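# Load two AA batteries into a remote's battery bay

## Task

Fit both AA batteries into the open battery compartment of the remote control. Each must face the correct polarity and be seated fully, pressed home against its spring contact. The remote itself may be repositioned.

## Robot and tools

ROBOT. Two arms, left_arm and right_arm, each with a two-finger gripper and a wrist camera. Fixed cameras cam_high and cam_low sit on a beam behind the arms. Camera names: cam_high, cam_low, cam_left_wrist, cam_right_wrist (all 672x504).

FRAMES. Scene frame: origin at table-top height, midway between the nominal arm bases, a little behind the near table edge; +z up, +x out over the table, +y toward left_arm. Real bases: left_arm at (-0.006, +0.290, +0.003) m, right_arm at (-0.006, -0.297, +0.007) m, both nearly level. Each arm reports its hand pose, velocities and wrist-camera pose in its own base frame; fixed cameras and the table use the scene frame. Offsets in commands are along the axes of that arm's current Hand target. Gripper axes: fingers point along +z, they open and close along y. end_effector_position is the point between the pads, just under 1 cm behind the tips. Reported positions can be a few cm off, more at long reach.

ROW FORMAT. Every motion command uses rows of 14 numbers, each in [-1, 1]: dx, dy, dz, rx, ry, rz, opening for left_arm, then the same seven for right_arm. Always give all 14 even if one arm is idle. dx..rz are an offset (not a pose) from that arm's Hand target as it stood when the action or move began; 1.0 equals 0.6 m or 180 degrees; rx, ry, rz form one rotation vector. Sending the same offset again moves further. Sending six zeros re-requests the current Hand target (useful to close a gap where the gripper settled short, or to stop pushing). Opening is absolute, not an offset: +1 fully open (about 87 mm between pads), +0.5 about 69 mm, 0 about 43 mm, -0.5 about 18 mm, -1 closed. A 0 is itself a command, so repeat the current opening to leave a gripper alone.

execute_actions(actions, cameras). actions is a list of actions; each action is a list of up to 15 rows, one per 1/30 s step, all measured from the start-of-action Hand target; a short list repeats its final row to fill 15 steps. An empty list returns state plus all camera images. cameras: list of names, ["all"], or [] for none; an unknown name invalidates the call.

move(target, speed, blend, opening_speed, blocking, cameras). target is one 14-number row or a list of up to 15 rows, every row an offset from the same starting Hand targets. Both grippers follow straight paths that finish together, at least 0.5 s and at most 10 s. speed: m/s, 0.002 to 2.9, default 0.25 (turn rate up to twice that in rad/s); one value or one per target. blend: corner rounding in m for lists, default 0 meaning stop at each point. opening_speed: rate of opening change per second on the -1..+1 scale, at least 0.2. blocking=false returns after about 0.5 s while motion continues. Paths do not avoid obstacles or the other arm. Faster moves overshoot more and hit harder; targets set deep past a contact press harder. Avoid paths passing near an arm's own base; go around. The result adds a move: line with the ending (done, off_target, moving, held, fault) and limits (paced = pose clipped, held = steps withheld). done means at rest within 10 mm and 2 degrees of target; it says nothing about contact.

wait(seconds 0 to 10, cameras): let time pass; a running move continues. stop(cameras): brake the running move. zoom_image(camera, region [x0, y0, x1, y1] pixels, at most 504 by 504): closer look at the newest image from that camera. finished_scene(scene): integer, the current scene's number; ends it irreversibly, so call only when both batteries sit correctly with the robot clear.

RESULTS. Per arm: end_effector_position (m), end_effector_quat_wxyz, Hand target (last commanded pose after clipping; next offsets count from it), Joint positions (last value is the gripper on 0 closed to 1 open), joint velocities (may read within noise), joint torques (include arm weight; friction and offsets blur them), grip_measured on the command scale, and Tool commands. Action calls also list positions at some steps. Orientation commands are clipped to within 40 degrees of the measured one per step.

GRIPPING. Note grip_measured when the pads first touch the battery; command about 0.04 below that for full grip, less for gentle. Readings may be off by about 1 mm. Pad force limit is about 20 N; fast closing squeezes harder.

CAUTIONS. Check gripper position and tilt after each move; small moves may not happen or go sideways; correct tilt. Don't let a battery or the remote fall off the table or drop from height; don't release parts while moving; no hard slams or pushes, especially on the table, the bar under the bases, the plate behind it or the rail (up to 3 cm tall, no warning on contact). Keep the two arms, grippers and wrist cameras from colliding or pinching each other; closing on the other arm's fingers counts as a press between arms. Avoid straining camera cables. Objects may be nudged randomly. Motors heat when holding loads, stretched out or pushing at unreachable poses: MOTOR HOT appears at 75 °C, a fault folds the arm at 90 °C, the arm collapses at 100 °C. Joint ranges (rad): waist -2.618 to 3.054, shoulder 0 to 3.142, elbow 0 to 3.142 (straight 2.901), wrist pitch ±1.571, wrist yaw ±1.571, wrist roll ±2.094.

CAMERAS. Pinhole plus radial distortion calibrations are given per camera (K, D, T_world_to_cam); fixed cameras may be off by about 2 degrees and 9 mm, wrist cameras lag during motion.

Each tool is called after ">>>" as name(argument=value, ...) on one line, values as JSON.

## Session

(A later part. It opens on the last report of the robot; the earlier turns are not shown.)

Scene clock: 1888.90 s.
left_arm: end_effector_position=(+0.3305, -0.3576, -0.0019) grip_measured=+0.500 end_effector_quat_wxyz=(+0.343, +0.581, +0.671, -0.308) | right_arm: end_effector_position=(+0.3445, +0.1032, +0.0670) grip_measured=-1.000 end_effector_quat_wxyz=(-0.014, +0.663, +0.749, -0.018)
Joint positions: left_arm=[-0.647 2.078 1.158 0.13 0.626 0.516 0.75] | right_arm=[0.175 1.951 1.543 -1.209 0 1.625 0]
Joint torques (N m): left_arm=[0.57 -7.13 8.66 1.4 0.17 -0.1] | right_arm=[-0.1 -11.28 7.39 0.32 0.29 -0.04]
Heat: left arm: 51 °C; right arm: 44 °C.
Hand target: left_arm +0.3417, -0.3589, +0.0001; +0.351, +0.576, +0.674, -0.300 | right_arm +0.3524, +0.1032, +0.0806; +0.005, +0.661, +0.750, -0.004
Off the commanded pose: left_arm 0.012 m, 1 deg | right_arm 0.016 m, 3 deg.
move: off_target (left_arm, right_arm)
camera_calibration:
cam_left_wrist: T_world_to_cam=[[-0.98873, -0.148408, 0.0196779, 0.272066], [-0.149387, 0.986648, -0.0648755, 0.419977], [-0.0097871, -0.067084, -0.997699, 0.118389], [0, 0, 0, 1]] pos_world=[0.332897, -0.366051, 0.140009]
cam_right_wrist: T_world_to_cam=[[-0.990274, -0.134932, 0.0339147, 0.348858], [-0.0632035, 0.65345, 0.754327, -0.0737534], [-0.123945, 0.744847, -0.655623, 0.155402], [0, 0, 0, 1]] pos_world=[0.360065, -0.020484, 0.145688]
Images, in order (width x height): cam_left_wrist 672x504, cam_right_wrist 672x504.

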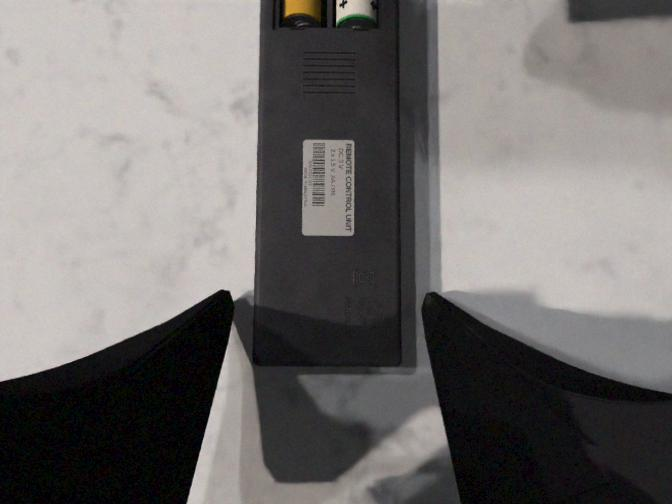

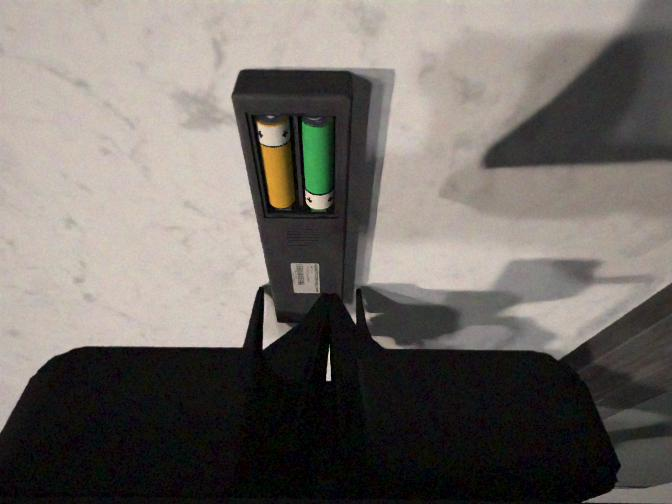

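>>> move(target=[[0,0,0,0,0,0,0.5,0,0,0,0,0,0,-1],[0,0,-0.167,0,0,0,0.5,0,0,0,0,0,0,-1]], speed=0.08, blend=[0.002,0], cameras=["all"])

>>> zoom_image(camera="cam_right_wrist", region=[200, 60, 390, 240])

>>> zoom_image(camera="cam_low", region=[150, 315, 222, 350])

>>> zoom_image(camera="cam_high", region=[200, 240, 320, 330])

Scene clock: 1897.57 s.
left_arm: end_effector_position=(+0.3260, -0.2771, +0.0410) grip_measured=+0.500 end_effector_quat_wxyz=(+0.330, +0.570, +0.689, -0.302) | right_arm: end_effector_position=(+0.3445, +0.1032, +0.0670) grip_measured=-1.000 end_effector_quat_wxyz=(-0.014, +0.663, +0.749, -0.018)
Joint positions: left_arm=[-0.479 1.841 1.06 -0.132 0.711 0.651 0.75] | right_arm=[0.175 1.951 1.543 -1.209 0 1.625 0]
Joint torques (N m): left_arm=[0.27 -9.91 6.24 1.29 0.53 0.11] | right_arm=[0.14 -11.08 7.2 0.26 0.25 -0.05]
Heat: left arm: 52 °C; right arm: 44 °C.
Hand target: left_arm +0.3290, -0.2778, +0.0575; +0.352, +0.576, +0.674, -0.300 | right_arm +0.3524, +0.1032, +0.0806; +0.005, +0.661, +0.750, -0.004
Off the commanded pose: left_arm 0.017 m, 3 deg | right_arm 0.016 m, 3 deg.
move: off_target (left_arm, right_arm); blend cut to 0.0002 m at target 1
camera_calibration:
cam_left_wrist: T_world_to_cam=[[-0.982667, -0.180008, 0.0443114, 0.267031], [-0.181604, 0.982747, -0.0350506, 0.350866], [-0.0372375, -0.0424901, -0.998403, 0.182447], [0, 0, 0, 1]] pos_world=[0.332915, -0.288992, 0.182621]
cam_right_wrist: T_world_to_cam=[[-0.990274, -0.134932, 0.0339147, 0.348858], [-0.0632035, 0.65345, 0.754327, -0.0737534], [-0.123945, 0.744847, -0.655623, 0.155402], [0, 0, 0, 1]] pos_world=[0.360065, -0.020484, 0.145688]

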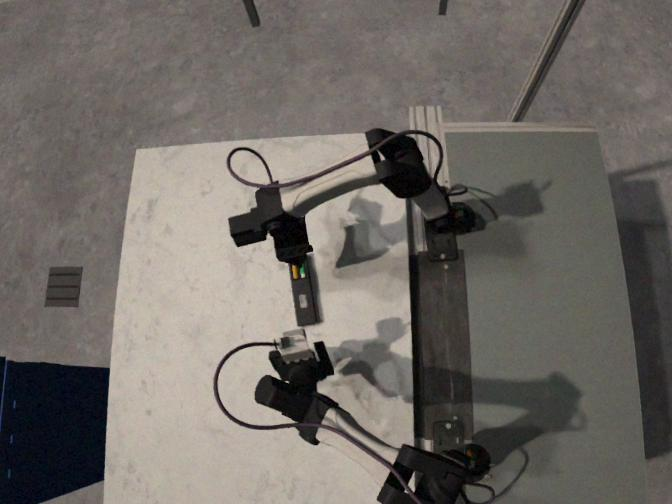

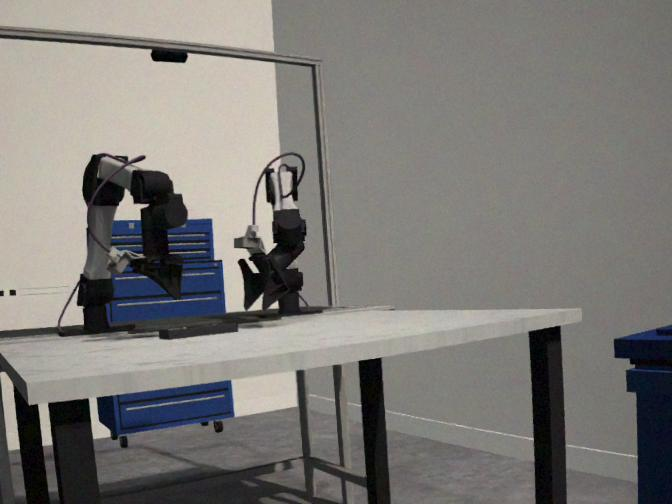

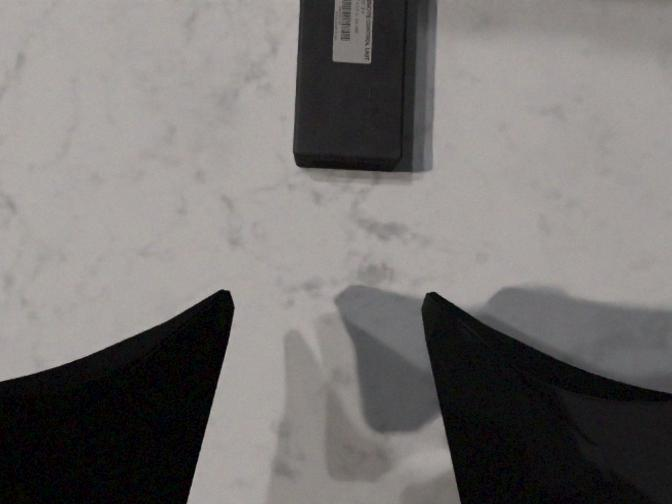

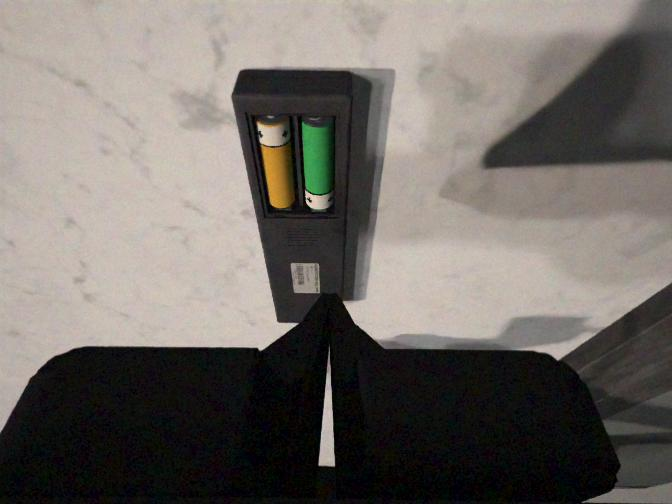

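Scaled by 2.653 from the camera's 672x504 image, which has a finer 960x720 frame.

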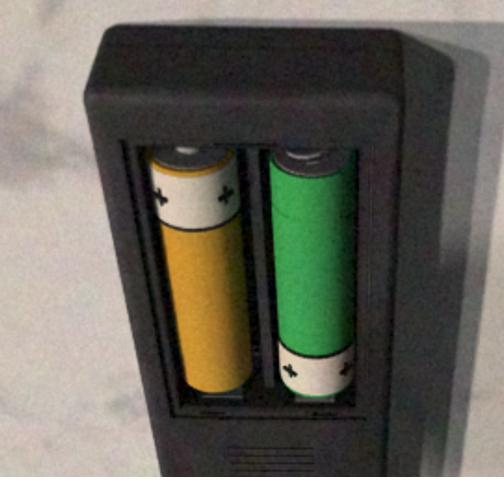

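Scaled by 7.000 from the camera's 672x504 image, which has a finer 960x720 frame.

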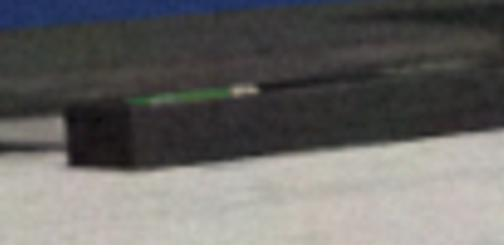

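Scaled by 4.200 from the camera's 672x504 image, which has a finer 960x720 frame.

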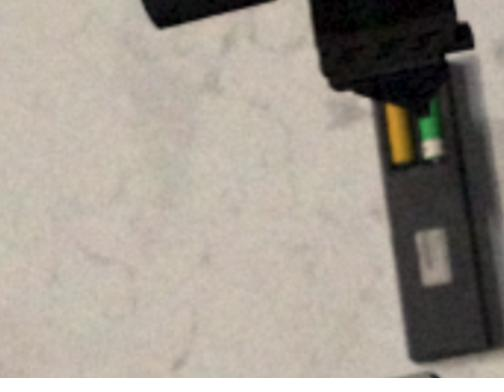

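>>> finished_scene(scene=2)

The scene is finished: the task was done.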